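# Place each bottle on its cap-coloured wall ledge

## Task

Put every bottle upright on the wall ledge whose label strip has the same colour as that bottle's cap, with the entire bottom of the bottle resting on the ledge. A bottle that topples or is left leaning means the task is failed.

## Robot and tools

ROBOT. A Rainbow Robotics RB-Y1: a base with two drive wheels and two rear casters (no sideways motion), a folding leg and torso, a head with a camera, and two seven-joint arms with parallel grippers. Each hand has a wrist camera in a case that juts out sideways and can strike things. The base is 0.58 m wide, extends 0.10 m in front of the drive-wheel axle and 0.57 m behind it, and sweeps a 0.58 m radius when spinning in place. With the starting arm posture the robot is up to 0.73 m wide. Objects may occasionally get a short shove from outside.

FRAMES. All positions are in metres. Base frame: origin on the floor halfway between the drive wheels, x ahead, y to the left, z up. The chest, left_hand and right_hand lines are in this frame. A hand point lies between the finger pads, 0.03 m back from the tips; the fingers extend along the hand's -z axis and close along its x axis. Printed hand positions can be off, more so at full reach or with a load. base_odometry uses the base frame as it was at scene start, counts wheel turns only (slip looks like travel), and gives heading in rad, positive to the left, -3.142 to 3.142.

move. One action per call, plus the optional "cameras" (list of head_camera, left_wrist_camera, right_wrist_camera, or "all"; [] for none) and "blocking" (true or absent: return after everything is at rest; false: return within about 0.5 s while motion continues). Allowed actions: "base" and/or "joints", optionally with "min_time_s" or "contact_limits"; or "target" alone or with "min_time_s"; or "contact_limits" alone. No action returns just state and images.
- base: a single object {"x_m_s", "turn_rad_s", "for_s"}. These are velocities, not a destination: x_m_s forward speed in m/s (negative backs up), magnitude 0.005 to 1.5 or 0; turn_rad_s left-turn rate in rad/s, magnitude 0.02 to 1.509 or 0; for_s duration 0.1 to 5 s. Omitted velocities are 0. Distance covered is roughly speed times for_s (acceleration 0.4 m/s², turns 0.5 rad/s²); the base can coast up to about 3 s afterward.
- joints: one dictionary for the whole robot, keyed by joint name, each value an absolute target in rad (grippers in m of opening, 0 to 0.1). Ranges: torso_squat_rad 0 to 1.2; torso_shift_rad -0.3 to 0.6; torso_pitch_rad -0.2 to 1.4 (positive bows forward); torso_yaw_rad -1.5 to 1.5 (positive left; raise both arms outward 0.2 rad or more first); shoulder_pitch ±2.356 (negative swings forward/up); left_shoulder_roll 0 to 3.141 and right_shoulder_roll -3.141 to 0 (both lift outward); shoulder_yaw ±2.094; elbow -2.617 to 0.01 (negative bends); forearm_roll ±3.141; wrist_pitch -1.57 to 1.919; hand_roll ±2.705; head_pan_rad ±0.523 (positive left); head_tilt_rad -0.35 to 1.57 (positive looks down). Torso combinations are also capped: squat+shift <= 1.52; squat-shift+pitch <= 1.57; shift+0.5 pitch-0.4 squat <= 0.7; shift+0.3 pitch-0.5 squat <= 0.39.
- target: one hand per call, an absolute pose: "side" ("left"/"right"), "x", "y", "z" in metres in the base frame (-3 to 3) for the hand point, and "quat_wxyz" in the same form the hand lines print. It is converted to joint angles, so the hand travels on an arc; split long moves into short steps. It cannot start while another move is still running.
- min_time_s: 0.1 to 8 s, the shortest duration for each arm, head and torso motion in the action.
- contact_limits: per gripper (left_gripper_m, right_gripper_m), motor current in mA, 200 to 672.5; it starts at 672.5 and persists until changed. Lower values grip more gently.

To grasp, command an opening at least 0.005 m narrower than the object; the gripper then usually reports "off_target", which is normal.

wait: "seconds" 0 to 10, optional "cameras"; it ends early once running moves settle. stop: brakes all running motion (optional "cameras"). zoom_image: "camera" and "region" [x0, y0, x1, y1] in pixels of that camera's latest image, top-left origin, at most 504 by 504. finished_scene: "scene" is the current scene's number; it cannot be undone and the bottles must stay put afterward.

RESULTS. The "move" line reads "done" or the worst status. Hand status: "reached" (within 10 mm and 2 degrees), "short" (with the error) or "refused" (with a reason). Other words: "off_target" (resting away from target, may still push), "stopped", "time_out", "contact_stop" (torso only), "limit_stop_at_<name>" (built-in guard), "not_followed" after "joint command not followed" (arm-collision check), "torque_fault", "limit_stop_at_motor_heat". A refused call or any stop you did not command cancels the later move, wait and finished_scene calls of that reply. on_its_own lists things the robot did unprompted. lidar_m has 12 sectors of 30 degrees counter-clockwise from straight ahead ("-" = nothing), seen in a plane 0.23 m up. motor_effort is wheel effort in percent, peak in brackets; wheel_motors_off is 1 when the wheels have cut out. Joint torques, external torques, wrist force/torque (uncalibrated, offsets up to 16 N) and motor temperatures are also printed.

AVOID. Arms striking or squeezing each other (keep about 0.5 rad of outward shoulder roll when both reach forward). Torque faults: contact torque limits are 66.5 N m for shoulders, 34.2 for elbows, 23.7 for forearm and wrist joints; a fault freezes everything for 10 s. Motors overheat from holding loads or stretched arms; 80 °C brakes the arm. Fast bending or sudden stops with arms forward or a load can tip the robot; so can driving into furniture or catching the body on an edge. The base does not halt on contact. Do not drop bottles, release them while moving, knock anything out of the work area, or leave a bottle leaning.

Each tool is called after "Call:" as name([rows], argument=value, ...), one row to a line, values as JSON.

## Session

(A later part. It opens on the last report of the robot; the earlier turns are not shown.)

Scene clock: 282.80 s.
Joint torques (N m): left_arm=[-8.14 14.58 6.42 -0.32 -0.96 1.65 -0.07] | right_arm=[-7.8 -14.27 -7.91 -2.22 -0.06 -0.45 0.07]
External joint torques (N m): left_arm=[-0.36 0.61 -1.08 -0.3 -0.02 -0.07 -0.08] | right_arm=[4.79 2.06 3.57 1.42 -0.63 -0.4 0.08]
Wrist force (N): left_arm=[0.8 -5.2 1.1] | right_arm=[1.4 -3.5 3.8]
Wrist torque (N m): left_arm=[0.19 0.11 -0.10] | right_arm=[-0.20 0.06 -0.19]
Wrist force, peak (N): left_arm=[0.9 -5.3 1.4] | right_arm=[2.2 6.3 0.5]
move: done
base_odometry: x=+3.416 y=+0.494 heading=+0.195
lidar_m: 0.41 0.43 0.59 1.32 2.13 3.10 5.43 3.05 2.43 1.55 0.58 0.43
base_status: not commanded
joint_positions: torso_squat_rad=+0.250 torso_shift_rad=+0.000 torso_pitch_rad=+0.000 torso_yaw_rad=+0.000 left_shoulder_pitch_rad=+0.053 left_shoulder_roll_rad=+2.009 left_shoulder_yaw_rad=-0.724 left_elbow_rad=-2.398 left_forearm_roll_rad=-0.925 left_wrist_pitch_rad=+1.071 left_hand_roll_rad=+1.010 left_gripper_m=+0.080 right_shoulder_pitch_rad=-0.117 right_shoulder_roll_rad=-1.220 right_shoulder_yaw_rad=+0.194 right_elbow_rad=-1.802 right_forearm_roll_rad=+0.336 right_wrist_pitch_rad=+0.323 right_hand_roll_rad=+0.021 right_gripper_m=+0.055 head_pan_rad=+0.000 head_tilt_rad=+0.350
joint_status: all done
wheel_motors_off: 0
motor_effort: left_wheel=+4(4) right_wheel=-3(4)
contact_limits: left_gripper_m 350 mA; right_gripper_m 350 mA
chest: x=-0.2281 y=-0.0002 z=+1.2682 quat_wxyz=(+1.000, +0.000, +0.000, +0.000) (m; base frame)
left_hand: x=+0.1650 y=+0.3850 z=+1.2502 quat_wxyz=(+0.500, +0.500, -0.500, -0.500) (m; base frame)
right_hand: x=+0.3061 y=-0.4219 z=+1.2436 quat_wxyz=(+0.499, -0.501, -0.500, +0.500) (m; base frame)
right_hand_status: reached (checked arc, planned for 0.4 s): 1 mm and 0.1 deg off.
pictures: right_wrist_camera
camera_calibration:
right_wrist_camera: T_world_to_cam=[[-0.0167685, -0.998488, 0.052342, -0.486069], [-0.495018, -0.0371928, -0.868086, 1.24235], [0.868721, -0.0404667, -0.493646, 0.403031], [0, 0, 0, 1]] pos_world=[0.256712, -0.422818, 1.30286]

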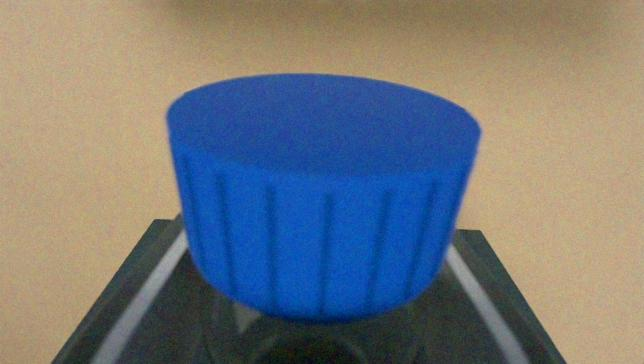

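Call:
move(target={"side": "right", "x": 0.306, "y": -0.422, "z": 1.2434, "quat_wxyz": [0.5, -0.5, -0.5, 0.5]}, min_time_s=0.4)

Call:
move(joints={"right_gripper_m": 0.062}, cameras=["right_wrist_camera"])

Scene clock: 283.97 s.
Joint torques (N m): left_arm=[-8.18 14.65 6.5 -0.15 -0.9 1.68 -0.03] | right_arm=[-10.75 -17.24 -8.91 -2.95 0.16 -0.23 -0.09]
External joint torques (N m): left_arm=[-0.4 0.68 -1 -0.13 0.05 -0.04 -0.04] | right_arm=[1.85 -0.91 2.57 0.69 -0.42 -0.19 -0.08]
Wrist force (N): left_arm=[1.0 -5.4 1.0] | right_arm=[2.5 -0.7 2.6]
Wrist torque (N m): left_arm=[0.22 0.14 -0.09] | right_arm=[-0.25 0.14 -0.27]
Wrist force, peak (N): left_arm=[0.9 -5.4 1.1] | right_arm=[2.2 -3.5 4.4]
move: done
base_odometry: x=+3.416 y=+0.494 heading=+0.195
lidar_m: 0.41 0.43 0.59 1.32 2.13 3.11 5.43 3.05 2.42 1.55 0.58 0.42
base_status: not commanded
joint_positions: torso_squat_rad=+0.250 torso_shift_rad=+0.000 torso_pitch_rad=+0.000 torso_yaw_rad=+0.000 left_shoulder_pitch_rad=+0.053 left_shoulder_roll_rad=+2.009 left_shoulder_yaw_rad=-0.724 left_elbow_rad=-2.398 left_forearm_roll_rad=-0.925 left_wrist_pitch_rad=+1.071 left_hand_roll_rad=+1.010 left_gripper_m=+0.080 right_shoulder_pitch_rad=-0.117 right_shoulder_roll_rad=-1.220 right_shoulder_yaw_rad=+0.193 right_elbow_rad=-1.802 right_forearm_roll_rad=+0.337 right_wrist_pitch_rad=+0.323 right_hand_roll_rad=+0.021 right_gripper_m=+0.055 head_pan_rad=+0.000 head_tilt_rad=+0.350
joint_status: all done
wheel_motors_off: 0
motor_effort: left_wheel=+3(4) right_wheel=-3(4)
contact_limits: left_gripper_m 350 mA; right_gripper_m 350 mA
chest: x=-0.2281 y=-0.0002 z=+1.2682 quat_wxyz=(+1.000, +0.000, +0.000, +0.000) (m; base frame)
left_hand: x=+0.1650 y=+0.3850 z=+1.2502 quat_wxyz=(+0.500, +0.500, -0.500, -0.500) (m; base frame)
right_hand: x=+0.3061 y=-0.4219 z=+1.2439 quat_wxyz=(+0.499, -0.501, -0.500, +0.500) (m; base frame)
right_hand_status: reached (checked arc, planned for 0.4 s): 1 mm and 0.1 deg off.
pictures: none

Scene clock: 284.47 s.
Joint torques (N m): left_arm=[-7.68 14.72 6.07 -0.26 -1.03 1.65 -0.08] | right_arm=[-11.82 -17.62 -9.18 -2.81 0.27 -0.34 -0.04]
External joint torques (N m): left_arm=[0.1 0.75 -1.43 -0.24 -0.08 -0.06 -0.09] | right_arm=[0.77 -1.29 2.3 0.82 -0.3 -0.3 -0.04]
Wrist force (N): left_arm=[0.7 -5.0 1.6] | right_arm=[2.0 4.5 0.6]
Wrist torque (N m): left_arm=[0.16 0.08 -0.10] | right_arm=[-0.27 -0.07 -0.38]
Wrist force, peak (N): left_arm=[0.7 -5.3 1.1] | right_arm=[2.5 5.1 0.9]
move: done
base_odometry: x=+3.416 y=+0.494 heading=+0.195
lidar_m: 0.41 0.43 0.59 1.32 2.13 3.10 5.43 3.05 2.42 1.54 0.58 0.42
base_status: not commanded
joint_positions: torso_squat_rad=+0.250 torso_shift_rad=+0.000 torso_pitch_rad=+0.000 torso_yaw_rad=+0.000 left_shoulder_pitch_rad=+0.053 left_shoulder_roll_rad=+2.009 left_shoulder_yaw_rad=-0.724 left_elbow_rad=-2.398 left_forearm_roll_rad=-0.925 left_wrist_pitch_rad=+1.071 left_hand_roll_rad=+1.010 left_gripper_m=+0.080 right_shoulder_pitch_rad=-0.117 right_shoulder_roll_rad=-1.220 right_shoulder_yaw_rad=+0.193 right_elbow_rad=-1.802 right_forearm_roll_rad=+0.336 right_wrist_pitch_rad=+0.323 right_hand_roll_rad=+0.021 right_gripper_m=+0.062 head_pan_rad=+0.000 head_tilt_rad=+0.350
joint_status: all done
wheel_motors_off: 0
motor_effort: left_wheel=+4(4) right_wheel=-2(4)
contact_limits: left_gripper_m 350 mA; right_gripper_m 350 mA
chest: x=-0.2280 y=-0.0002 z=+1.2682 quat_wxyz=(+1.000, +0.000, +0.000, +0.000) (m; base frame)
left_hand: x=+0.1651 y=+0.3850 z=+1.2502 quat_wxyz=(+0.500, +0.500, -0.500, -0.500) (m; base frame)
right_hand: x=+0.3061 y=-0.4219 z=+1.2439 quat_wxyz=(+0.499, -0.501, -0.500, +0.500) (m; base frame)
pictures: right_wrist_camera
camera_calibration:
right_wrist_camera: T_world_to_cam=[[-0.0166947, -0.998481, 0.0525085, -0.486318], [-0.494632, -0.0373921, -0.868298, 1.2427], [0.868942, -0.0404684, -0.493256, 0.402614], [0, 0, 0, 1]] pos_world=[0.256713, -0.422819, 1.30316]

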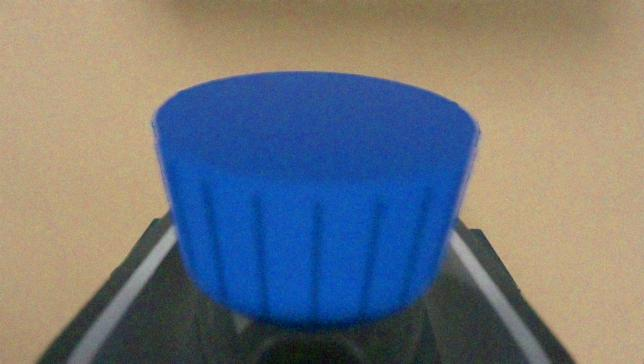

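Call:
move(joints={"right_gripper_m": 0.079}, cameras=["right_wrist_camera"])

Call:
move(target={"side": "right", "x": 0.306, "y": -0.422, "z": 1.250, "quat_wxyz": [0.5, -0.5, -0.5, 0.5]}, min_time_s=0.5, cameras=["right_wrist_camera"])

Scene clock: 285.57 s.
Joint torques (N m): left_arm=[-7.94 14.28 6.36 -0.09 -0.92 1.57 0.04] | right_arm=[-11.51 -17.59 -8.9 -3.14 0.47 -0.12 -0.08]
External joint torques (N m): left_arm=[-0.17 0.31 -1.13 -0.07 0.02 -0.14 0.02] | right_arm=[1.09 -1.26 2.58 0.49 -0.11 -0.08 -0.07]
Wrist force (N): left_arm=[0.8 -5.2 1.3] | right_arm=[3.2 4.1 0.9]
Wrist torque (N m): left_arm=[0.20 0.11 -0.09] | right_arm=[-0.22 0.12 -0.31]
Wrist force, peak (N): left_arm=[0.7 -5.4 1.2] | right_arm=[3.6 4.9 0.3]
move: done
base_odometry: x=+3.416 y=+0.494 heading=+0.195
lidar_m: 0.41 0.43 0.60 1.32 2.13 3.11 5.43 3.05 2.42 1.55 0.58 0.43
base_status: not commanded
joint_positions: torso_squat_rad=+0.250 torso_shift_rad=+0.000 torso_pitch_rad=+0.000 torso_yaw_rad=+0.000 left_shoulder_pitch_rad=+0.053 left_shoulder_roll_rad=+2.009 left_shoulder_yaw_rad=-0.724 left_elbow_rad=-2.398 left_forearm_roll_rad=-0.925 left_wrist_pitch_rad=+1.071 left_hand_roll_rad=+1.010 left_gripper_m=+0.080 right_shoulder_pitch_rad=-0.117 right_shoulder_roll_rad=-1.220 right_shoulder_yaw_rad=+0.193 right_elbow_rad=-1.802 right_forearm_roll_rad=+0.336 right_wrist_pitch_rad=+0.323 right_hand_roll_rad=+0.021 right_gripper_m=+0.079 head_pan_rad=+0.000 head_tilt_rad=+0.350
joint_status: all done
wheel_motors_off: 0
motor_effort: left_wheel=+3(4) right_wheel=-3(4)
contact_limits: left_gripper_m 350 mA; right_gripper_m 350 mA
chest: x=-0.2280 y=-0.0002 z=+1.2682 quat_wxyz=(+1.000, +0.000, +0.000, +0.000) (m; base frame)
left_hand: x=+0.1651 y=+0.3850 z=+1.2502 quat_wxyz=(+0.500, +0.500, -0.500, -0.500) (m; base frame)
right_hand: x=+0.3061 y=-0.4219 z=+1.2439 quat_wxyz=(+0.499, -0.501, -0.500, +0.500) (m; base frame)
pictures: right_wrist_camera
camera_calibration:
right_wrist_camera: T_world_to_cam=[[-0.0166947, -0.998481, 0.0525085, -0.486318], [-0.494632, -0.0373921, -0.868298, 1.2427], [0.868942, -0.0404684, -0.493256, 0.402614], [0, 0, 0, 1]] pos_world=[0.256713, -0.422819, 1.30316]

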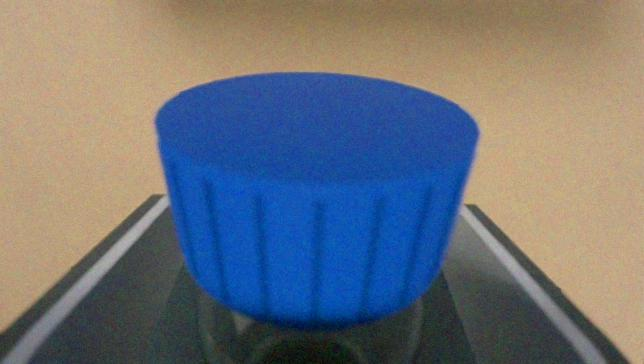

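Scene clock: 286.40 s.
Joint torques (N m): left_arm=[-7.99 14.87 6.09 -0.45 -1.07 1.71 -0.1] | right_arm=[-13.33 -18.66 -8.37 -3.59 0.34 0.32 -0.17]
External joint torques (N m): left_arm=[-0.22 0.9 -1.41 -0.43 -0.13 -0.01 -0.11] | right_arm=[-0.72 -2.25 3.2 -0.19 -0.25 0.36 -0.16]
Wrist force (N): left_arm=[0.7 -5.1 1.4] | right_arm=[2.6 4.3 0.5]
Wrist torque (N m): left_arm=[0.19 0.11 -0.10] | right_arm=[-0.22 0.01 -0.13]
Wrist force, peak (N): left_arm=[0.9 -5.3 1.4] | right_arm=[3.7 4.8 0.7]
move: done
base_odometry: x=+3.416 y=+0.494 heading=+0.195
lidar_m: 0.41 0.43 0.60 1.32 2.13 3.11 5.42 3.05 2.43 1.54 0.58 0.43
base_status: not commanded
joint_positions: torso_squat_rad=+0.250 torso_shift_rad=+0.000 torso_pitch_rad=+0.000 torso_yaw_rad=+0.000 left_shoulder_pitch_rad=+0.053 left_shoulder_roll_rad=+2.009 left_shoulder_yaw_rad=-0.724 left_elbow_rad=-2.398 left_forearm_roll_rad=-0.925 left_wrist_pitch_rad=+1.071 left_hand_roll_rad=+1.010 left_gripper_m=+0.080 right_shoulder_pitch_rad=-0.122 right_shoulder_roll_rad=-1.244 right_shoulder_yaw_rad=+0.197 right_elbow_rad=-1.811 right_forearm_roll_rad=+0.315 right_wrist_pitch_rad=+0.333 right_hand_roll_rad=+0.017 right_gripper_m=+0.079 head_pan_rad=+0.000 head_tilt_rad=+0.350
joint_status: all done
wheel_motors_off: 0
motor_effort: left_wheel=+4(4) right_wheel=-2(4)
contact_limits: left_gripper_m 350 mA; right_gripper_m 350 mA
chest: x=-0.2280 y=-0.0002 z=+1.2682 quat_wxyz=(+1.000, +0.000, +0.000, +0.000) (m; base frame)
left_hand: x=+0.1651 y=+0.3850 z=+1.2502 quat_wxyz=(+0.500, +0.500, -0.500, -0.500) (m; base frame)
right_hand: x=+0.3060 y=-0.4221 z=+1.2499 quat_wxyz=(+0.500, -0.500, -0.500, +0.500) (m; base frame)
right_hand_status: reached (checked arc, planned for 0.5 s): 0 mm and 0.0 deg off.
pictures: right_wrist_camera
camera_calibration:
right_wrist_camera: T_world_to_cam=[[-0.0170381, -0.998533, 0.0513878, -0.485303], [-0.495779, -0.0361948, -0.867694, 1.24799], [0.868282, -0.0402608, -0.494435, 0.407415], [0, 0, 0, 1]] pos_world=[0.25671, -0.423018, 1.30926]

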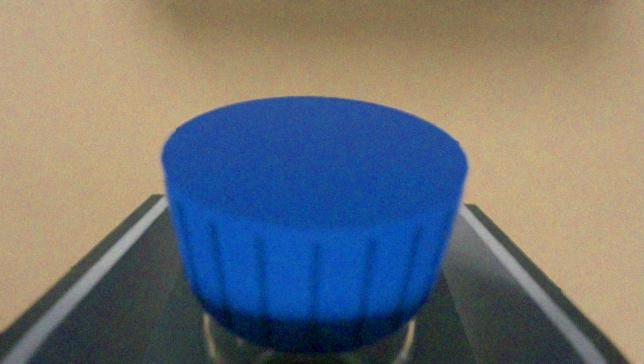

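Call:
move(target={"side": "right", "x": 0.270, "y": -0.422, "z": 1.250, "quat_wxyz": [0.5, -0.5, -0.5, 0.5]}, min_time_s=0.7, cameras=["right_wrist_camera"])

Call:
move(target={"side": "right", "x": 0.230, "y": -0.422, "z": 1.251, "quat_wxyz": [0.5, -0.5, -0.5, 0.5]}, min_time_s=0.7, cameras=["right_wrist_camera"])

Call:
move(target={"side": "right", "x": 0.185, "y": -0.422, "z": 1.254, "quat_wxyz": [0.5, -0.5, -0.5, 0.5]}, min_time_s=0.8)

Call:
move(target={"side": "right", "x": 0.145, "y": -0.422, "z": 1.257, "quat_wxyz": [0.5, -0.5, -0.5, 0.5]}, min_time_s=0.8, cameras=["right_wrist_camera", "left_wrist_camera"])

Scene clock: 287.87 s.
Joint torques (N m): left_arm=[-8.01 14.73 6.21 -0.13 -0.9 1.68 -0.03] | right_arm=[-9.27 -17.8 -10.63 -3.44 0.72 0.21 0]
External joint torques (N m): left_arm=[-0.24 0.76 -1.28 -0.11 0.05 -0.03 -0.04] | right_arm=[1.1 -2.03 0.79 -0.12 0.09 0.14 0.01]
Wrist force (N): left_arm=[0.9 -5.1 1.2] | right_arm=[2.7 4.4 -0.2]
Wrist torque (N m): left_arm=[0.19 0.11 -0.11] | right_arm=[-0.24 0.06 -0.16]
Wrist force, peak (N): left_arm=[1.0 -5.5 1.3] | right_arm=[3.6 5.4 0.2]
move: done
base_odometry: x=+3.416 y=+0.494 heading=+0.195
lidar_m: 0.41 0.43 0.60 1.32 2.14 3.11 5.43 3.05 2.43 1.54 0.58 0.43
base_status: not commanded
joint_positions: torso_squat_rad=+0.250 torso_shift_rad=+0.000 torso_pitch_rad=+0.000 torso_yaw_rad=+0.000 left_shoulder_pitch_rad=+0.053 left_shoulder_roll_rad=+2.009 left_shoulder_yaw_rad=-0.724 left_elbow_rad=-2.398 left_forearm_roll_rad=-0.925 left_wrist_pitch_rad=+1.071 left_hand_roll_rad=+1.010 left_gripper_m=+0.080 right_shoulder_pitch_rad=+0.079 right_shoulder_roll_rad=-1.273 right_shoulder_yaw_rad=+0.062 right_elbow_rad=-1.956 right_forearm_roll_rad=+0.362 right_wrist_pitch_rad=+0.359 right_hand_roll_rad=-0.038 right_gripper_m=+0.079 head_pan_rad=+0.000 head_tilt_rad=+0.350
joint_status: all done
wheel_motors_off: 0
motor_effort: left_wheel=+3(4) right_wheel=-2(4)
contact_limits: left_gripper_m 350 mA; right_gripper_m 350 mA
chest: x=-0.2280 y=-0.0002 z=+1.2682 quat_wxyz=(+1.000, +0.000, +0.000, +0.000) (m; base frame)
left_hand: x=+0.1651 y=+0.3849 z=+1.2502 quat_wxyz=(+0.500, +0.500, -0.500, -0.500) (m; base frame)
right_hand: x=+0.2701 y=-0.4219 z=+1.2500 quat_wxyz=(+0.500, -0.500, -0.500, +0.500) (m; base frame)
right_hand_status: reached (checked arc, planned for 0.7 s): 0 mm and 0.0 deg off.
pictures: right_wrist_camera
camera_calibration:
right_wrist_camera: T_world_to_cam=[[-0.0167814, -0.998538, 0.0513865, -0.485777], [-0.496398, -0.0362922, -0.867336, 1.22992], [0.867933, -0.0400632, -0.495063, 0.439626], [0, 0, 0, 1]] pos_world=[0.22081, -0.422817, 1.30936]

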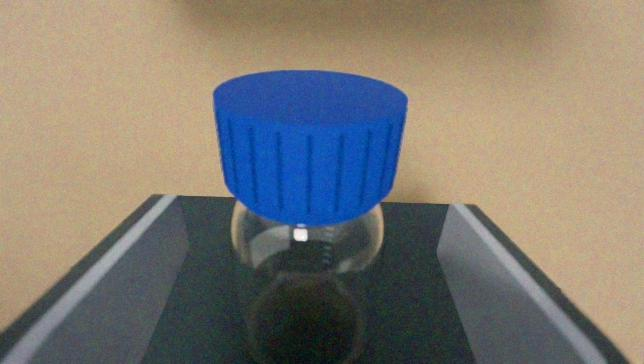

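Scene clock: 288.90 s.
Joint torques (N m): left_arm=[-7.98 14.55 6.27 -0.14 -1.01 1.69 0.01] | right_arm=[-7.11 -15.39 -10.71 -3.07 0.69 0.27 -0.18]
External joint torques (N m): left_arm=[-0.21 0.58 -1.22 -0.12 -0.06 -0.02 0] | right_arm=[0.75 -1 0.32 0.28 0.06 0.11 -0.17]
Wrist force (N): left_arm=[0.7 -5.2 1.4] | right_arm=[3.3 4.4 1.1]
Wrist torque (N m): left_arm=[0.19 0.09 -0.10] | right_arm=[-0.23 0.09 -0.16]
Wrist force, peak (N): left_arm=[0.9 -5.3 1.4] | right_arm=[3.5 5.6 0.2]
move: done
base_odometry: x=+3.416 y=+0.494 heading=+0.195
lidar_m: 0.41 0.42 0.59 1.31 2.13 3.10 5.44 3.05 2.43 1.55 0.57 0.43
base_status: not commanded
joint_positions: torso_squat_rad=+0.250 torso_shift_rad=+0.000 torso_pitch_rad=+0.000 torso_yaw_rad=+0.000 left_shoulder_pitch_rad=+0.053 left_shoulder_roll_rad=+2.009 left_shoulder_yaw_rad=-0.724 left_elbow_rad=-2.398 left_forearm_roll_rad=-0.925 left_wrist_pitch_rad=+1.071 left_hand_roll_rad=+1.010 left_gripper_m=+0.080 right_shoulder_pitch_rad=+0.317 right_shoulder_roll_rad=-1.271 right_shoulder_yaw_rad=-0.111 right_elbow_rad=-2.099 right_forearm_roll_rad=+0.406 right_wrist_pitch_rad=+0.364 right_hand_roll_rad=-0.079 right_gripper_m=+0.079 head_pan_rad=+0.000 head_tilt_rad=+0.350
joint_status: all done
wheel_motors_off: 0
motor_effort: left_wheel=+4(4) right_wheel=-3(4)
contact_limits: left_gripper_m 350 mA; right_gripper_m 350 mA
chest: x=-0.2280 y=-0.0002 z=+1.2682 quat_wxyz=(+1.000, +0.000, +0.000, +0.000) (m; base frame)
left_hand: x=+0.1651 y=+0.3849 z=+1.2502 quat_wxyz=(+0.500, +0.500, -0.500, -0.500) (m; base frame)
right_hand: x=+0.2301 y=-0.4219 z=+1.2510 quat_wxyz=(+0.500, -0.500, -0.500, +0.500) (m; base frame)
right_hand_status: reached (checked arc, planned for 0.7 s): 0 mm and 0.0 deg off.
pictures: right_wrist_camera
camera_calibration:
right_wrist_camera: T_world_to_cam=[[-0.01677, -0.998527, 0.0516093, -0.486794], [-0.496402, -0.0364911, -0.867325, 1.21092], [0.86793, -0.040164, -0.495059, 0.474841], [0, 0, 0, 1]] pos_world=[0.18081, -0.422817, 1.31046]

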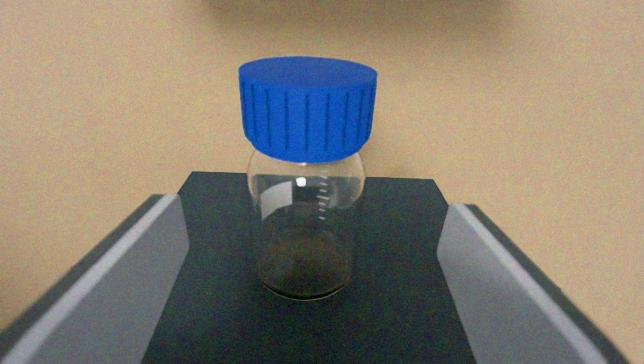

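Scene clock: 290.03 s.
Joint torques (N m): left_arm=[-8.04 14.44 6.3 -0.4 -0.84 1.67 0.08] | right_arm=[-4.13 -12.83 -10.13 -3.1 0.57 -0.04 -0.05]
External joint torques (N m): left_arm=[-0.26 0.47 -1.19 -0.38 0.11 -0.05 0.06] | right_arm=[0.83 -0.6 0.26 0.39 -0.01 -0.22 -0.05]
Wrist force (N): left_arm=[0.6 -5.4 1.3] | right_arm=[3.4 4.8 0.4]
Wrist torque (N m): left_arm=[0.21 0.07 -0.10] | right_arm=[-0.29 0.06 -0.22]
Wrist force, peak (N): left_arm=[1.2 -5.4 1.2] | right_arm=[3.4 5.8 0.3]
move: done
base_odometry: x=+3.416 y=+0.494 heading=+0.195
lidar_m: 0.41 0.43 0.59 1.32 2.13 3.10 5.44 3.05 2.42 1.55 0.58 0.42
base_status: not commanded
joint_positions: torso_squat_rad=+0.250 torso_shift_rad=+0.000 torso_pitch_rad=+0.000 torso_yaw_rad=+0.000 left_shoulder_pitch_rad=+0.053 left_shoulder_roll_rad=+2.009 left_shoulder_yaw_rad=-0.724 left_elbow_rad=-2.398 left_forearm_roll_rad=-0.925 left_wrist_pitch_rad=+1.071 left_hand_roll_rad=+1.010 left_gripper_m=+0.080 right_shoulder_pitch_rad=+0.576 right_shoulder_roll_rad=-1.219 right_shoulder_yaw_rad=-0.311 right_elbow_rad=-2.242 right_forearm_roll_rad=+0.435 right_wrist_pitch_rad=+0.337 right_hand_roll_rad=-0.093 right_gripper_m=+0.079 head_pan_rad=+0.000 head_tilt_rad=+0.350
joint_status: all done
wheel_motors_off: 0
motor_effort: left_wheel=+4(4) right_wheel=-3(4)
contact_limits: left_gripper_m 350 mA; right_gripper_m 350 mA
chest: x=-0.2280 y=-0.0002 z=+1.2682 quat_wxyz=(+1.000, +0.000, +0.000, +0.000) (m; base frame)
left_hand: x=+0.1651 y=+0.3849 z=+1.2502 quat_wxyz=(+0.500, +0.500, -0.500, -0.500) (m; base frame)
right_hand: x=+0.1851 y=-0.4219 z=+1.2540 quat_wxyz=(+0.500, -0.500, -0.500, +0.500) (m; base frame)
right_hand_status: reached (checked arc, planned for 0.8 s): 0 mm and 0.0 deg off.
pictures: none

Scene clock: 291.17 s.
Joint torques (N m): left_arm=[-7.91 14.86 6.41 -0.12 -1.07 1.64 -0.11] | right_arm=[-1.3 -10.63 -9.55 -3.39 0.52 0.08 0]
External joint torques (N m): left_arm=[-0.13 0.89 -1.08 -0.1 -0.12 -0.08 -0.12] | right_arm=[1.08 -0.37 0.19 0.3 0.05 -0.09 0]
Wrist force (N): left_arm=[0.9 -5.1 1.1] | right_arm=[3.0 4.6 0.1]
Wrist torque (N m): left_arm=[0.19 0.12 -0.10] | right_arm=[-0.27 -0.02 -0.35]
Wrist force, peak (N): left_arm=[0.9 -5.5 0.9] | right_arm=[4.7 5.0 0.0]
move: done
base_odometry: x=+3.416 y=+0.494 heading=+0.195
lidar_m: 0.41 0.43 0.59 1.31 2.13 3.10 5.42 3.05 2.42 1.55 0.58 0.42
base_status: not commanded
joint_positions: torso_squat_rad=+0.250 torso_shift_rad=+0.000 torso_pitch_rad=+0.000 torso_yaw_rad=+0.000 left_shoulder_pitch_rad=+0.053 left_shoulder_roll_rad=+2.009 left_shoulder_yaw_rad=-0.724 left_elbow_rad=-2.398 left_forearm_roll_rad=-0.925 left_wrist_pitch_rad=+1.071 left_hand_roll_rad=+1.010 left_gripper_m=+0.080 right_shoulder_pitch_rad=+0.773 right_shoulder_roll_rad=-1.129 right_shoulder_yaw_rad=-0.463 right_elbow_rad=-2.348 right_forearm_roll_rad=+0.450 right_wrist_pitch_rad=+0.281 right_hand_roll_rad=-0.086 right_gripper_m=+0.079 head_pan_rad=+0.000 head_tilt_rad=+0.350
joint_status: all done
wheel_motors_off: 0
motor_effort: left_wheel=+4(4) right_wheel=-4(4)
contact_limits: left_gripper_m 350 mA; right_gripper_m 350 mA
chest: x=-0.2280 y=-0.0002 z=+1.2682 quat_wxyz=(+1.000, +0.000, +0.000, +0.000) (m; base frame)
left_hand: x=+0.1651 y=+0.3849 z=+1.2502 quat_wxyz=(+0.500, +0.500, -0.500, -0.500) (m; base frame)
right_hand: x=+0.1459 y=-0.4219 z=+1.2570 quat_wxyz=(+0.500, -0.501, -0.499, +0.500) (m; base frame)
right_hand_status: reached (checked arc, planned for 0.8 s): 1 mm and 0.1 deg off.
pictures: left_wrist_camera, right_wrist_camera
camera_calibration:
left_wrist_camera: T_world_to_cam=[[-0.0359798, -0.999339, -0.0052226, 0.396114], [-0.466488, 0.0214165, -0.884268, 1.20151], [0.883796, -0.0293795, -0.46695, 0.523429], [0, 0, 0, 1]] pos_world=[0.112137, 0.385498, 1.30894]
right_wrist_camera: T_world_to_cam=[[-0.0182575, -0.998445, 0.0526631, -0.489625], [-0.496074, -0.0366855, -0.867505, 1.17436], [0.868088, -0.0419633, -0.494633, 0.549513], [0, 0, 0, 1]] pos_world=[0.0966067, -0.422723, 1.31636]

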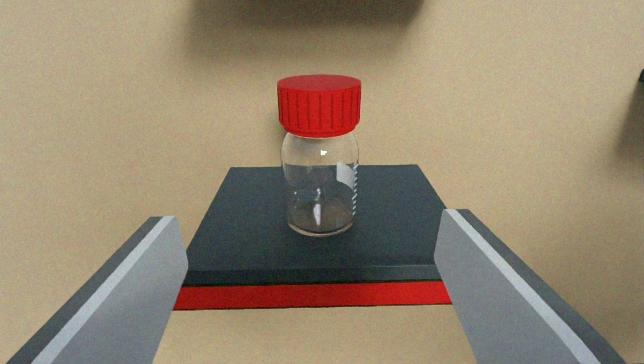

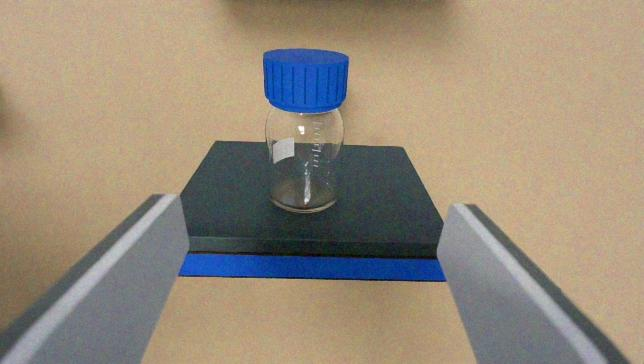

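Call:
move(target={"side": "left", "x": 0.145, "y": 0.29, "z": 1.29, "quat_wxyz": [0.5, 0.5, -0.5, -0.5]}, min_time_s=1.0)

Call:
move(target={"side": "left", "x": 0.165, "y": 0.16, "z": 1.33, "quat_wxyz": [0.5, 0.5, -0.5, -0.5]}, min_time_s=1.2)

Call:
move(target={"side": "left", "x": 0.175, "y": 0.03, "z": 1.36, "quat_wxyz": [0.5, 0.5, -0.5, -0.5]}, min_time_s=1.2, cameras=["left_wrist_camera", "head_camera"])

Scene clock: 293.20 s.
Joint torques (N m): left_arm=[-8.13 12.02 8.42 -2.67 -1.26 1.56 0.17] | right_arm=[-0.91 -10.39 -9.47 -3.72 0.47 0.03 0.27]
External joint torques (N m): left_arm=[-0.87 0.09 1.02 -0.68 0.06 0.17 0.15] | right_arm=[1.47 -0.14 0.26 -0.02 0 -0.14 0.28]
Wrist force (N): left_arm=[1.0 -5.1 1.9] | right_arm=[3.2 4.4 0.4]
Wrist torque (N m): left_arm=[0.19 0.10 0.05] | right_arm=[-0.27 0.07 -0.34]
Wrist force, peak (N): left_arm=[0.4 -5.8 1.3] | right_arm=[3.3 5.0 0.5]
move: short
base_odometry: x=+3.416 y=+0.494 heading=+0.195
lidar_m: 0.41 0.43 0.59 1.32 2.13 3.11 5.43 3.05 2.42 1.55 0.58 0.42
base_status: not commanded
joint_positions: torso_squat_rad=+0.250 torso_shift_rad=+0.000 torso_pitch_rad=+0.000 torso_yaw_rad=+0.000 left_shoulder_pitch_rad=+0.004 left_shoulder_roll_rad=+1.898 left_shoulder_yaw_rad=-0.657 left_elbow_rad=-2.617 left_forearm_roll_rad=-0.929 left_wrist_pitch_rad=+1.133 left_hand_roll_rad=+0.750 left_gripper_m=+0.080 right_shoulder_pitch_rad=+0.773 right_shoulder_roll_rad=-1.129 right_shoulder_yaw_rad=-0.463 right_elbow_rad=-2.348 right_forearm_roll_rad=+0.450 right_wrist_pitch_rad=+0.281 right_hand_roll_rad=-0.086 right_gripper_m=+0.079 head_pan_rad=+0.000 head_tilt_rad=+0.350
joint_status: all done
wheel_motors_off: 0
motor_effort: left_wheel=+4(4) right_wheel=-3(4)
contact_limits: left_gripper_m 350 mA; right_gripper_m 350 mA
chest: x=-0.2280 y=-0.0002 z=+1.2682 quat_wxyz=(+1.000, +0.000, +0.000, +0.000) (m; base frame)
left_hand: x=+0.1457 y=+0.2905 z=+1.2895 quat_wxyz=(+0.434, +0.492, -0.562, -0.504) (m; base frame)
left_hand_status: short (checked arc, as near as the solve gets, planned for 1.0 s): 1 mm and 10.4 deg off. The place is met; only the turn is off.
right_hand: x=+0.1459 y=-0.4219 z=+1.2570 quat_wxyz=(+0.500, -0.501, -0.499, +0.500) (m; base frame)
pictures: none

Scene clock: 294.87 s.
Joint torques (N m): left_arm=[-12.69 4.57 4.9 -4.06 -1.62 -1.49 0.54] | right_arm=[-2.1 -10.71 -9.47 -3.13 0.53 -0.04 0.15]
External joint torques (N m): left_arm=[0.29 1.06 -1.59 -0.19 -0.05 -0.25 0.53] | right_arm=[0.28 -0.45 0.27 0.57 0.06 -0.21 0.16]
Wrist force (N): left_arm=[0.7 -5.6 1.5] | right_arm=[3.2 4.3 0.2]
Wrist torque (N m): left_arm=[0.23 0.09 0.03] | right_arm=[-0.24 0.04 -0.32]
Wrist force, peak (N): left_arm=[0.9 -5.8 2.0] | right_arm=[3.5 5.0 0.3]
move: short
base_odometry: x=+3.416 y=+0.494 heading=+0.195
lidar_m: 0.41 0.43 0.59 1.31 2.13 3.10 5.43 3.05 2.43 1.54 0.59 0.42
base_status: not commanded
joint_positions: torso_squat_rad=+0.250 torso_shift_rad=+0.000 torso_pitch_rad=+0.000 torso_yaw_rad=+0.000 left_shoulder_pitch_rad=-0.674 left_shoulder_roll_rad=+0.605 left_shoulder_yaw_rad=-0.764 left_elbow_rad=-2.617 left_forearm_roll_rad=-0.609 left_wrist_pitch_rad=+1.870 left_hand_roll_rad=-0.660 left_gripper_m=+0.080 right_shoulder_pitch_rad=+0.773 right_shoulder_roll_rad=-1.129 right_shoulder_yaw_rad=-0.463 right_elbow_rad=-2.348 right_forearm_roll_rad=+0.450 right_wrist_pitch_rad=+0.281 right_hand_roll_rad=-0.086 right_gripper_m=+0.079 head_pan_rad=+0.000 head_tilt_rad=+0.350
joint_status: all done
wheel_motors_off: 0
motor_effort: left_wheel=+3(4) right_wheel=-4(4)
contact_limits: left_gripper_m 350 mA; right_gripper_m 350 mA
chest: x=-0.2280 y=-0.0002 z=+1.2682 quat_wxyz=(+1.000, +0.000, +0.000, +0.000) (m; base frame)
left_hand: x=+0.1659 y=+0.1595 z=+1.3301 quat_wxyz=(+0.529, +0.558, -0.466, -0.438) (m; base frame)
left_hand_status: short (checked arc, as near as the solve gets, planned for 1.3 s): 1 mm and 11.0 deg off. The place is met; only the turn is off.
right_hand: x=+0.1459 y=-0.4219 z=+1.2570 quat_wxyz=(+0.500, -0.501, -0.499, +0.500) (m; base frame)
pictures: none

Scene clock: 296.40 s.
Joint torques (N m): left_arm=[-15.37 0.81 5.06 -2.83 -1.3 -1.18 0.13] | right_arm=[-1.28 -10.73 -9.68 -3.54 0.41 0.06 0.11]
External joint torques (N m): left_arm=[-0.64 0.1 -1.76 0.47 0.13 0.21 0.11] | right_arm=[1.1 -0.47 0.06 0.16 -0.07 -0.11 0.11]
Wrist force (N): left_arm=[0.8 -5.3 1.1] | right_arm=[2.7 3.7 0.7]
Wrist torque (N m): left_arm=[0.20 0.10 0.04] | right_arm=[-0.13 -0.01 -0.33]
Wrist force, peak (N): left_arm=[1.2 -5.7 1.1] | right_arm=[3.8 5.0 0.3]
move: done
base_odometry: x=+3.416 y=+0.494 heading=+0.195
lidar_m: 0.41 0.42 0.59 1.32 2.13 3.10 5.43 3.04 2.43 1.55 0.57 0.43
base_status: not commanded
joint_positions: torso_squat_rad=+0.250 torso_shift_rad=+0.000 torso_pitch_rad=+0.000 torso_yaw_rad=+0.000 left_shoulder_pitch_rad=-0.951 left_shoulder_roll_rad=+0.252 left_shoulder_yaw_rad=-0.792 left_elbow_rad=-2.377 left_forearm_roll_rad=-0.522 left_wrist_pitch_rad=+1.919 left_hand_roll_rad=-0.757 left_gripper_m=+0.080 right_shoulder_pitch_rad=+0.773 right_shoulder_roll_rad=-1.129 right_shoulder_yaw_rad=-0.463 right_elbow_rad=-2.348 right_forearm_roll_rad=+0.450 right_wrist_pitch_rad=+0.281 right_hand_roll_rad=-0.086 right_gripper_m=+0.079 head_pan_rad=+0.000 head_tilt_rad=+0.350
joint_status: all done
wheel_motors_off: 0
motor_effort: left_wheel=+4(4) right_wheel=-3(4)
contact_limits: left_gripper_m 350 mA; right_gripper_m 350 mA
chest: x=-0.2280 y=-0.0002 z=+1.2682 quat_wxyz=(+1.000, +0.000, +0.000, +0.000) (m; base frame)
left_hand: x=+0.1750 y=+0.0301 z=+1.3602 quat_wxyz=(+0.500, +0.500, -0.500, -0.500) (m; base frame)
left_hand_status: reached (checked arc, planned for 1.2 s): 0 mm and 0.0 deg off.
right_hand: x=+0.1459 y=-0.4219 z=+1.2570 quat_wxyz=(+0.500, -0.501, -0.499, +0.500) (m; base frame)
pictures: head_camera, left_wrist_camera
camera_calibration:
head_camera: T_world_to_cam=[[-0.027997, -0.999325, 0.0237756, -0.0362826], [-0.30829, -0.0139933, -0.95119, 1.3915], [0.95088, -0.0339602, -0.30769, 0.590702], [0, 0, 0, 1]] pos_world=[-0.133718, 0.00327392, 1.50619]
left_wrist_camera: T_world_to_cam=[[-0.0360145, -0.99934, -0.00464098, 0.0416554], [-0.466502, 0.0209185, -0.884273, 1.31102], [0.883787, -0.0296816, -0.466947, 0.555627], [0, 0, 0, 1]] pos_world=[0.122037, 0.0306953, 1.41894]

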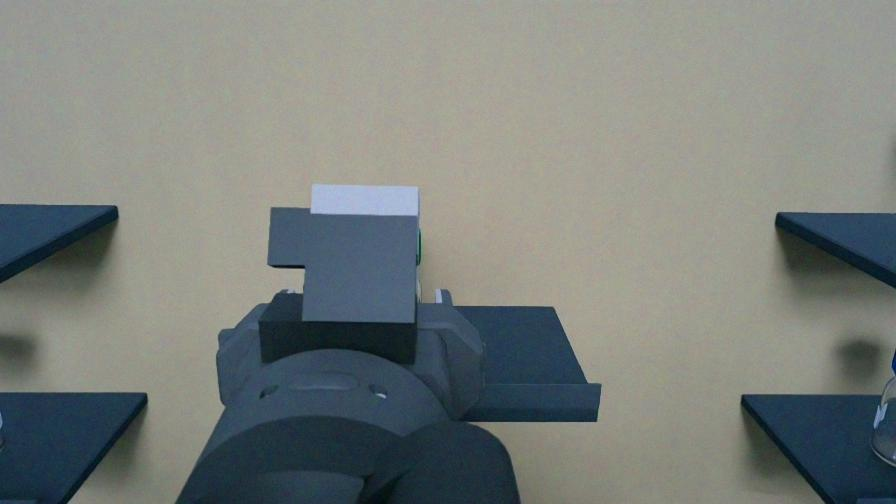

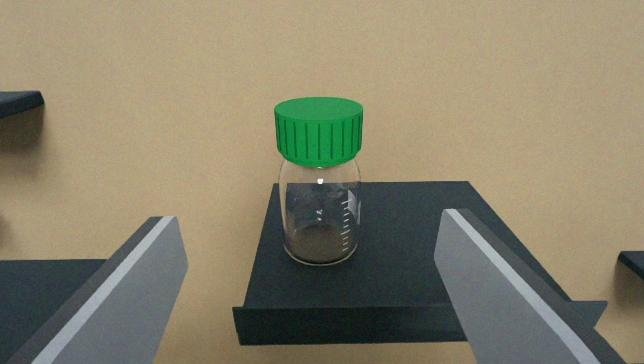

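Call:
move(target={"side": "left", "x": 0.19, "y": 0.025, "z": 1.326, "quat_wxyz": [0.5, 0.5, -0.5, -0.5]}, min_time_s=0.9)

Call:
move(target={"side": "left", "x": 0.225, "y": 0.025, "z": 1.326, "quat_wxyz": [0.5, 0.5, -0.5, -0.5]}, min_time_s=0.8, cameras=["left_wrist_camera"])

Scene clock: 298.50 s.
Joint torques (N m): left_arm=[-14.7 1.56 5.15 -3.67 -1.65 -1.45 0.6] | right_arm=[-0.8 -11.13 -9.06 -3.47 0.4 0.12 0.08]
External joint torques (N m): left_arm=[0.15 1.25 -2.04 0.71 -0.05 -0.21 0.59] | right_arm=[1.59 -0.87 0.67 0.22 -0.07 -0.05 0.09]
Wrist force (N): left_arm=[0.5 -5.4 0.9] | right_arm=[2.4 4.4 0.9]
Wrist torque (N m): left_arm=[0.22 0.07 -0.10] | right_arm=[-0.24 -0.07 -0.37]
Wrist force, peak (N): left_arm=[0.8 -5.6 1.3] | right_arm=[2.9 5.2 -0.7]
move: done
base_odometry: x=+3.416 y=+0.494 heading=+0.195
lidar_m: 0.41 0.43 0.59 1.31 2.13 3.11 5.43 3.04 2.42 1.54 0.58 0.42
base_status: not commanded
joint_positions: torso_squat_rad=+0.250 torso_shift_rad=+0.000 torso_pitch_rad=+0.000 torso_yaw_rad=+0.000 left_shoulder_pitch_rad=-0.873 left_shoulder_roll_rad=+0.289 left_shoulder_yaw_rad=-0.867 left_elbow_rad=-2.315 left_forearm_roll_rad=-0.564 left_wrist_pitch_rad=+1.812 left_hand_roll_rad=-0.657 left_gripper_m=+0.080 right_shoulder_pitch_rad=+0.773 right_shoulder_roll_rad=-1.129 right_shoulder_yaw_rad=-0.463 right_elbow_rad=-2.348 right_forearm_roll_rad=+0.450 right_wrist_pitch_rad=+0.281 right_hand_roll_rad=-0.086 right_gripper_m=+0.079 head_pan_rad=+0.000 head_tilt_rad=+0.350
joint_status: all done
wheel_motors_off: 0
motor_effort: left_wheel=+4(4) right_wheel=-3(4)
contact_limits: left_gripper_m 350 mA; right_gripper_m 350 mA
chest: x=-0.2280 y=-0.0002 z=+1.2682 quat_wxyz=(+1.000, +0.000, +0.000, +0.000) (m; base frame)
left_hand: x=+0.1899 y=+0.0250 z=+1.3263 quat_wxyz=(+0.500, +0.500, -0.500, -0.500) (m; base frame)
left_hand_status: reached (checked arc, planned for 0.9 s): 0 mm and 0.0 deg off.
right_hand: x=+0.1459 y=-0.4219 z=+1.2570 quat_wxyz=(+0.500, -0.501, -0.499, +0.500) (m; base frame)
pictures: none

Scene clock: 299.63 s.
Joint torques (N m): left_arm=[-17.4 2.67 8.61 -4.11 -1.56 -1.3 0.43] | right_arm=[-1.48 -11.34 -8.88 -3.38 0.54 0.09 0.14]
External joint torques (N m): left_arm=[-1.3 1.72 0.94 0.58 0.11 -0.13 0.42] | right_arm=[0.9 -1.08 0.85 0.31 0.07 -0.08 0.15]
Wrist force (N): left_arm=[0.5 -5.3 1.2] | right_arm=[2.9 4.5 0.1]
Wrist torque (N m): left_arm=[0.22 0.05 -0.10] | right_arm=[-0.28 0.04 -0.34]
Wrist force, peak (N): left_arm=[0.7 -5.7 1.3] | right_arm=[2.7 5.4 0.7]
move: done
base_odometry: x=+3.416 y=+0.494 heading=+0.195
lidar_m: 0.40 0.43 0.60 1.31 2.13 3.11 5.43 3.05 2.43 1.54 0.58 0.43
base_status: not commanded
joint_positions: torso_squat_rad=+0.250 torso_shift_rad=+0.000 torso_pitch_rad=+0.000 torso_yaw_rad=+0.000 left_shoulder_pitch_rad=-0.888 left_shoulder_roll_rad=+0.317 left_shoulder_yaw_rad=-0.814 left_elbow_rad=-2.204 left_forearm_roll_rad=-0.499 left_wrist_pitch_rad=+1.695 left_hand_roll_rad=-0.613 left_gripper_m=+0.080 right_shoulder_pitch_rad=+0.773 right_shoulder_roll_rad=-1.129 right_shoulder_yaw_rad=-0.463 right_elbow_rad=-2.348 right_forearm_roll_rad=+0.450 right_wrist_pitch_rad=+0.281 right_hand_roll_rad=-0.086 right_gripper_m=+0.079 head_pan_rad=+0.000 head_tilt_rad=+0.350
joint_status: all done
wheel_motors_off: 0
motor_effort: left_wheel=+3(4) right_wheel=-3(4)
contact_limits: left_gripper_m 350 mA; right_gripper_m 350 mA
chest: x=-0.2280 y=-0.0002 z=+1.2682 quat_wxyz=(+1.000, +0.000, +0.000, +0.000) (m; base frame)
left_hand: x=+0.2247 y=+0.0249 z=+1.3260 quat_wxyz=(+0.500, +0.500, -0.500, -0.500) (m; base frame)
left_hand_status: reached (checked arc, planned for 0.8 s): 0 mm and 0.0 deg off.
right_hand: x=+0.1459 y=-0.4219 z=+1.2570 quat_wxyz=(+0.500, -0.501, -0.499, +0.500) (m; base frame)
pictures: left_wrist_camera
camera_calibration:
left_wrist_camera: T_world_to_cam=[[-0.0365591, -0.999319, -0.00501735, 0.0387096], [-0.466868, 0.0215186, -0.884065, 1.30397], [0.883571, -0.0299782, -0.467337, 0.496122], [0, 0, 0, 1]] pos_world=[0.171836, 0.0254966, 1.38484]

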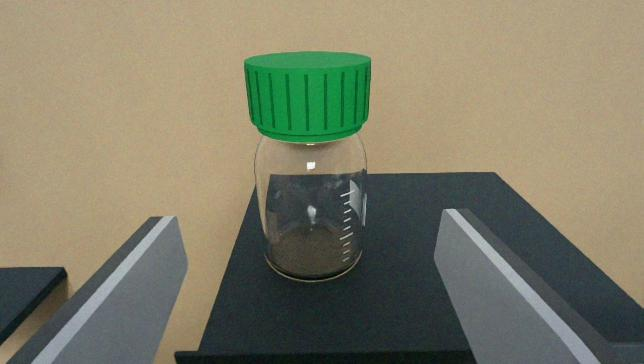

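Call:
move(target={"side": "left", "x": 0.262, "y": 0.0245, "z": 1.326, "quat_wxyz": [0.5, 0.5, -0.5, -0.5]}, min_time_s=0.8, cameras=["left_wrist_camera"])

Call:
move(target={"side": "left", "x": 0.301, "y": 0.0245, "z": 1.326, "quat_wxyz": [0.5, 0.5, -0.5, -0.5]}, min_time_s=0.9, cameras=["left_wrist_camera"])

Scene clock: 301.20 s.
Joint torques (N m): left_arm=[-18.93 3.23 8.87 -4.42 -1.63 -1.2 0.51] | right_arm=[-0.97 -11.7 -9.42 -3.54 0.6 0.2 0.24]
External joint torques (N m): left_arm=[-1.46 1.6 0.75 0.57 0.07 -0.11 0.49] | right_arm=[1.41 -1.44 0.31 0.16 0.12 0.03 0.25]
Wrist force (N): left_arm=[0.9 -5.3 1.0] | right_arm=[3.3 4.2 0.7]
Wrist torque (N m): left_arm=[0.23 0.12 -0.10] | right_arm=[-0.25 0.08 -0.35]
Wrist force, peak (N): left_arm=[1.0 -5.6 1.3] | right_arm=[3.1 5.5 0.3]
move: done
base_odometry: x=+3.416 y=+0.494 heading=+0.195
lidar_m: 0.41 0.43 0.59 1.31 2.13 3.11 5.44 3.05 2.43 1.55 0.58 0.43
base_status: not commanded
joint_positions: torso_squat_rad=+0.250 torso_shift_rad=+0.000 torso_pitch_rad=+0.000 torso_yaw_rad=+0.000 left_shoulder_pitch_rad=-0.917 left_shoulder_roll_rad=+0.335 left_shoulder_yaw_rad=-0.771 left_elbow_rad=-2.071 left_forearm_roll_rad=-0.446 left_wrist_pitch_rad=+1.575 left_hand_roll_rad=-0.572 left_gripper_m=+0.080 right_shoulder_pitch_rad=+0.773 right_shoulder_roll_rad=-1.129 right_shoulder_yaw_rad=-0.463 right_elbow_rad=-2.348 right_forearm_roll_rad=+0.450 right_wrist_pitch_rad=+0.281 right_hand_roll_rad=-0.086 right_gripper_m=+0.079 head_pan_rad=+0.000 head_tilt_rad=+0.350
joint_status: all done
wheel_motors_off: 0
motor_effort: left_wheel=+3(4) right_wheel=-3(3)
contact_limits: left_gripper_m 350 mA; right_gripper_m 350 mA
chest: x=-0.2280 y=-0.0002 z=+1.2682 quat_wxyz=(+1.000, +0.000, +0.000, +0.000) (m; base frame)
left_hand: x=+0.2616 y=+0.0245 z=+1.3260 quat_wxyz=(+0.500, +0.500, -0.500, -0.500) (m; base frame)
left_hand_status: reached (checked arc, planned for 0.8 s): 0 mm and 0.0 deg off.
right_hand: x=+0.1459 y=-0.4219 z=+1.2570 quat_wxyz=(+0.500, -0.501, -0.499, +0.500) (m; base frame)
pictures: left_wrist_camera
camera_calibration:
left_wrist_camera: T_world_to_cam=[[-0.0364724, -0.999322, -0.00506721, 0.0397102], [-0.46687, 0.0215222, -0.884064, 1.3212], [0.883574, -0.0298782, -0.467338, 0.463505], [0, 0, 0, 1]] pos_world=[0.208736, 0.0250969, 1.38484]

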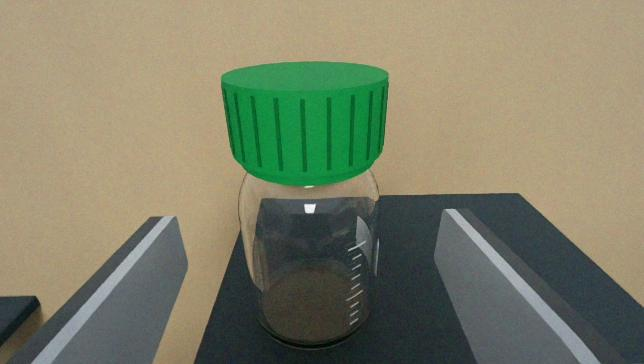

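Scene clock: 302.43 s.
Joint torques (N m): left_arm=[-20.18 4.2 9.69 -4.6 -1.56 -1.14 0.56] | right_arm=[-1.19 -11.39 -8.98 -3.33 0.35 -0.09 0.06]
External joint torques (N m): left_arm=[-1.24 1.78 1.2 0.68 0.16 -0.11 0.55] | right_arm=[1.19 -1.13 0.76 0.37 -0.13 -0.26 0.07]
Wrist force (N): left_arm=[0.6 -5.2 1.0] | right_arm=[3.1 4.3 0.1]
Wrist torque (N m): left_arm=[0.21 0.07 -0.10] | right_arm=[-0.18 0.07 -0.37]
Wrist force, peak (N): left_arm=[0.7 -5.6 1.3] | right_arm=[3.3 4.9 0.4]
move: done
base_odometry: x=+3.416 y=+0.494 heading=+0.195
lidar_m: 0.40 0.43 0.60 1.31 2.13 3.11 5.43 3.04 2.42 1.55 0.58 0.43
base_status: not commanded
joint_positions: torso_squat_rad=+0.250 torso_shift_rad=+0.000 torso_pitch_rad=+0.000 torso_yaw_rad=+0.000 left_shoulder_pitch_rad=-0.957 left_shoulder_roll_rad=+0.344 left_shoulder_yaw_rad=-0.738 left_elbow_rad=-1.917 left_forearm_roll_rad=-0.404 left_wrist_pitch_rad=+1.450 left_hand_roll_rad=-0.533 left_gripper_m=+0.080 right_shoulder_pitch_rad=+0.773 right_shoulder_roll_rad=-1.129 right_shoulder_yaw_rad=-0.463 right_elbow_rad=-2.348 right_forearm_roll_rad=+0.450 right_wrist_pitch_rad=+0.281 right_hand_roll_rad=-0.086 right_gripper_m=+0.079 head_pan_rad=+0.000 head_tilt_rad=+0.350
joint_status: all done
wheel_motors_off: 0
motor_effort: left_wheel=+4(4) right_wheel=-3(4)
contact_limits: left_gripper_m 350 mA; right_gripper_m 350 mA
chest: x=-0.2280 y=-0.0002 z=+1.2682 quat_wxyz=(+1.000, +0.000, +0.000, +0.000) (m; base frame)
left_hand: x=+0.3005 y=+0.0245 z=+1.3260 quat_wxyz=(+0.500, +0.500, -0.500, -0.500) (m; base frame)
left_hand_status: reached (checked arc, planned for 0.9 s): 1 mm and 0.0 deg off.
right_hand: x=+0.1459 y=-0.4219 z=+1.2570 quat_wxyz=(+0.500, -0.501, -0.499, +0.500) (m; base frame)
pictures: left_wrist_camera
camera_calibration:
left_wrist_camera: T_world_to_cam=[[-0.0366529, -0.999315, -0.00519792, 0.0413513], [-0.466781, 0.0217193, -0.884106, 1.33935], [0.883613, -0.0299788, -0.467257, 0.429104], [0, 0, 0, 1]] pos_world=[0.247536, 0.0250973, 1.38484]

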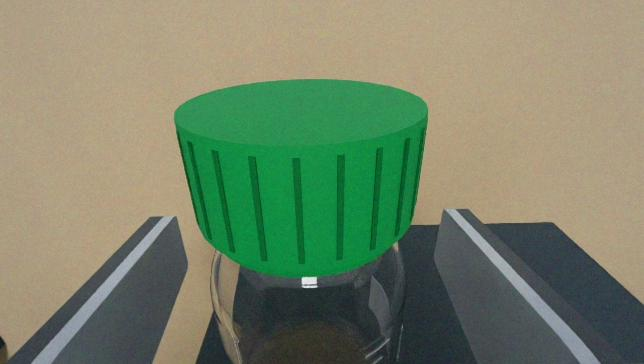

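Call:
move(joints={"left_gripper_m": 0.042}, cameras=["left_wrist_camera"])

Call:
move(target={"side": "left", "x": 0.301, "y": 0.0248, "z": 1.332, "quat_wxyz": [0.5, 0.5, -0.5, -0.5]}, min_time_s=0.5, cameras=["left_wrist_camera"])

Scene clock: 303.83 s.
Joint torques (N m): left_arm=[-20.23 3.86 9.92 -4.73 -1.48 -1.18 0.5] | right_arm=[-1.18 -10.72 -9.18 -3.6 0.61 -0.04 0.25]
External joint torques (N m): left_arm=[-1.29 1.44 1.43 0.54 0.24 -0.15 0.49] | right_arm=[1.2 -0.46 0.56 0.09 0.14 -0.21 0.26]
Wrist force (N): left_arm=[0.4 -4.6 1.0] | right_arm=[2.7 4.0 0.2]
Wrist torque (N m): left_arm=[0.20 0.10 -0.07] | right_arm=[-0.18 -0.02 -0.34]
Wrist force, peak (N): left_arm=[0.9 -5.4 1.2] | right_arm=[3.8 5.0 0.8]
move: off_target
base_odometry: x=+3.416 y=+0.494 heading=+0.195
lidar_m: 0.41 0.43 0.59 1.32 2.13 3.10 5.43 3.05 2.43 1.55 0.58 0.42
base_status: not commanded
joint_positions: torso_squat_rad=+0.250 torso_shift_rad=+0.000 torso_pitch_rad=+0.000 torso_yaw_rad=+0.000 left_shoulder_pitch_rad=-0.957 left_shoulder_roll_rad=+0.344 left_shoulder_yaw_rad=-0.738 left_elbow_rad=-1.917 left_forearm_roll_rad=-0.404 left_wrist_pitch_rad=+1.450 left_hand_roll_rad=-0.533 left_gripper_m=+0.055 right_shoulder_pitch_rad=+0.773 right_shoulder_roll_rad=-1.129 right_shoulder_yaw_rad=-0.463 right_elbow_rad=-2.348 right_forearm_roll_rad=+0.450 right_wrist_pitch_rad=+0.281 right_hand_roll_rad=-0.086 right_gripper_m=+0.079 head_pan_rad=+0.000 head_tilt_rad=+0.350
joint_status: left_gripper_m off_target (ended at +0.055, target +0.042)
wheel_motors_off: 0
motor_effort: left_wheel=+3(4) right_wheel=-2(4)
contact_limits: left_gripper_m 350 mA; right_gripper_m 350 mA
chest: x=-0.2280 y=-0.0002 z=+1.2682 quat_wxyz=(+1.000, +0.000, +0.000, +0.000) (m; base frame)
left_hand: x=+0.3005 y=+0.0245 z=+1.3260 quat_wxyz=(+0.500, +0.500, -0.500, -0.500) (m; base frame)
right_hand: x=+0.1459 y=-0.4219 z=+1.2570 quat_wxyz=(+0.500, -0.501, -0.499, +0.500) (m; base frame)
pictures: left_wrist_camera
camera_calibration:
left_wrist_camera: T_world_to_cam=[[-0.0365644, -0.999318, -0.00524419, 0.0413939], [-0.466783, 0.0217189, -0.884105, 1.33935], [0.883616, -0.0298789, -0.467259, 0.429103], [0, 0, 0, 1]] pos_world=[0.247536, 0.0250976, 1.38484]

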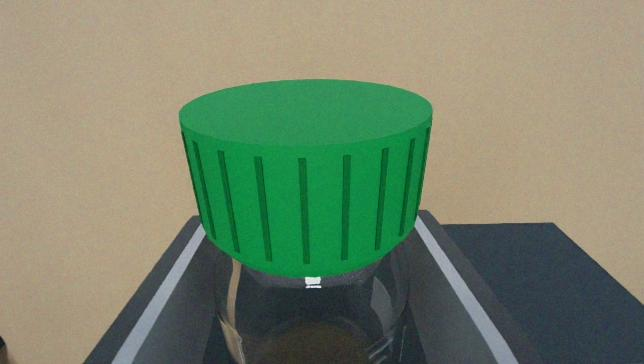

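Scene clock: 304.67 s.
Joint torques (N m): left_arm=[-21.2 2.77 10.28 -5.89 -1.87 -1.23 0.05] | right_arm=[-0.97 -10.81 -9.8 -3.36 0.4 0.11 0.07]
External joint torques (N m): left_arm=[-2.19 0.23 1.79 -0.71 -0.16 -0.18 0.04] | right_arm=[1.42 -0.55 -0.07 0.33 -0.08 -0.06 0.08]
Wrist force (N): left_arm=[0.9 -6.7 0.8] | right_arm=[2.7 4.3 0.0]
Wrist torque (N m): left_arm=[0.17 0.10 0.04] | right_arm=[-0.20 0.02 -0.32]
Wrist force, peak (N): left_arm=[1.0 -7.0 1.2] | right_arm=[3.2 5.1 0.0]
move: done
base_odometry: x=+3.416 y=+0.494 heading=+0.195
lidar_m: 0.40 0.43 0.60 1.31 2.13 3.11 5.43 3.05 2.42 1.54 0.58 0.42
base_status: not commanded
joint_positions: torso_squat_rad=+0.250 torso_shift_rad=+0.000 torso_pitch_rad=+0.000 torso_yaw_rad=+0.000 left_shoulder_pitch_rad=-0.970 left_shoulder_roll_rad=+0.344 left_shoulder_yaw_rad=-0.727 left_elbow_rad=-1.917 left_forearm_roll_rad=-0.391 left_wrist_pitch_rad=+1.456 left_hand_roll_rad=-0.543 left_gripper_m=+0.055 right_shoulder_pitch_rad=+0.773 right_shoulder_roll_rad=-1.129 right_shoulder_yaw_rad=-0.463 right_elbow_rad=-2.348 right_forearm_roll_rad=+0.450 right_wrist_pitch_rad=+0.281 right_hand_roll_rad=-0.086 right_gripper_m=+0.079 head_pan_rad=+0.000 head_tilt_rad=+0.350
joint_status: all done
wheel_motors_off: 0
motor_effort: left_wheel=+4(4) right_wheel=-2(4)
contact_limits: left_gripper_m 350 mA; right_gripper_m 350 mA
chest: x=-0.2280 y=-0.0002 z=+1.2682 quat_wxyz=(+1.000, +0.000, +0.000, +0.000) (m; base frame)
left_hand: x=+0.3009 y=+0.0248 z=+1.3318 quat_wxyz=(+0.500, +0.500, -0.500, -0.500) (m; base frame)
left_hand_status: reached (checked arc, planned for 0.5 s): 0 mm and 0.0 deg off.
right_hand: x=+0.1459 y=-0.4219 z=+1.2570 quat_wxyz=(+0.500, -0.501, -0.499, +0.500) (m; base frame)
pictures: left_wrist_camera
camera_calibration:
left_wrist_camera: T_world_to_cam=[[-0.0361641, -0.999332, -0.00534072, 0.0416781], [-0.466795, 0.0216174, -0.884101, 1.34461], [0.883626, -0.0294798, -0.467265, 0.431326], [0, 0, 0, 1]] pos_world=[0.248036, 0.0252985, 1.39054]

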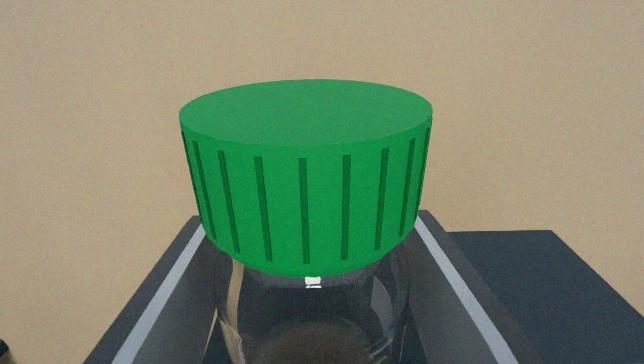

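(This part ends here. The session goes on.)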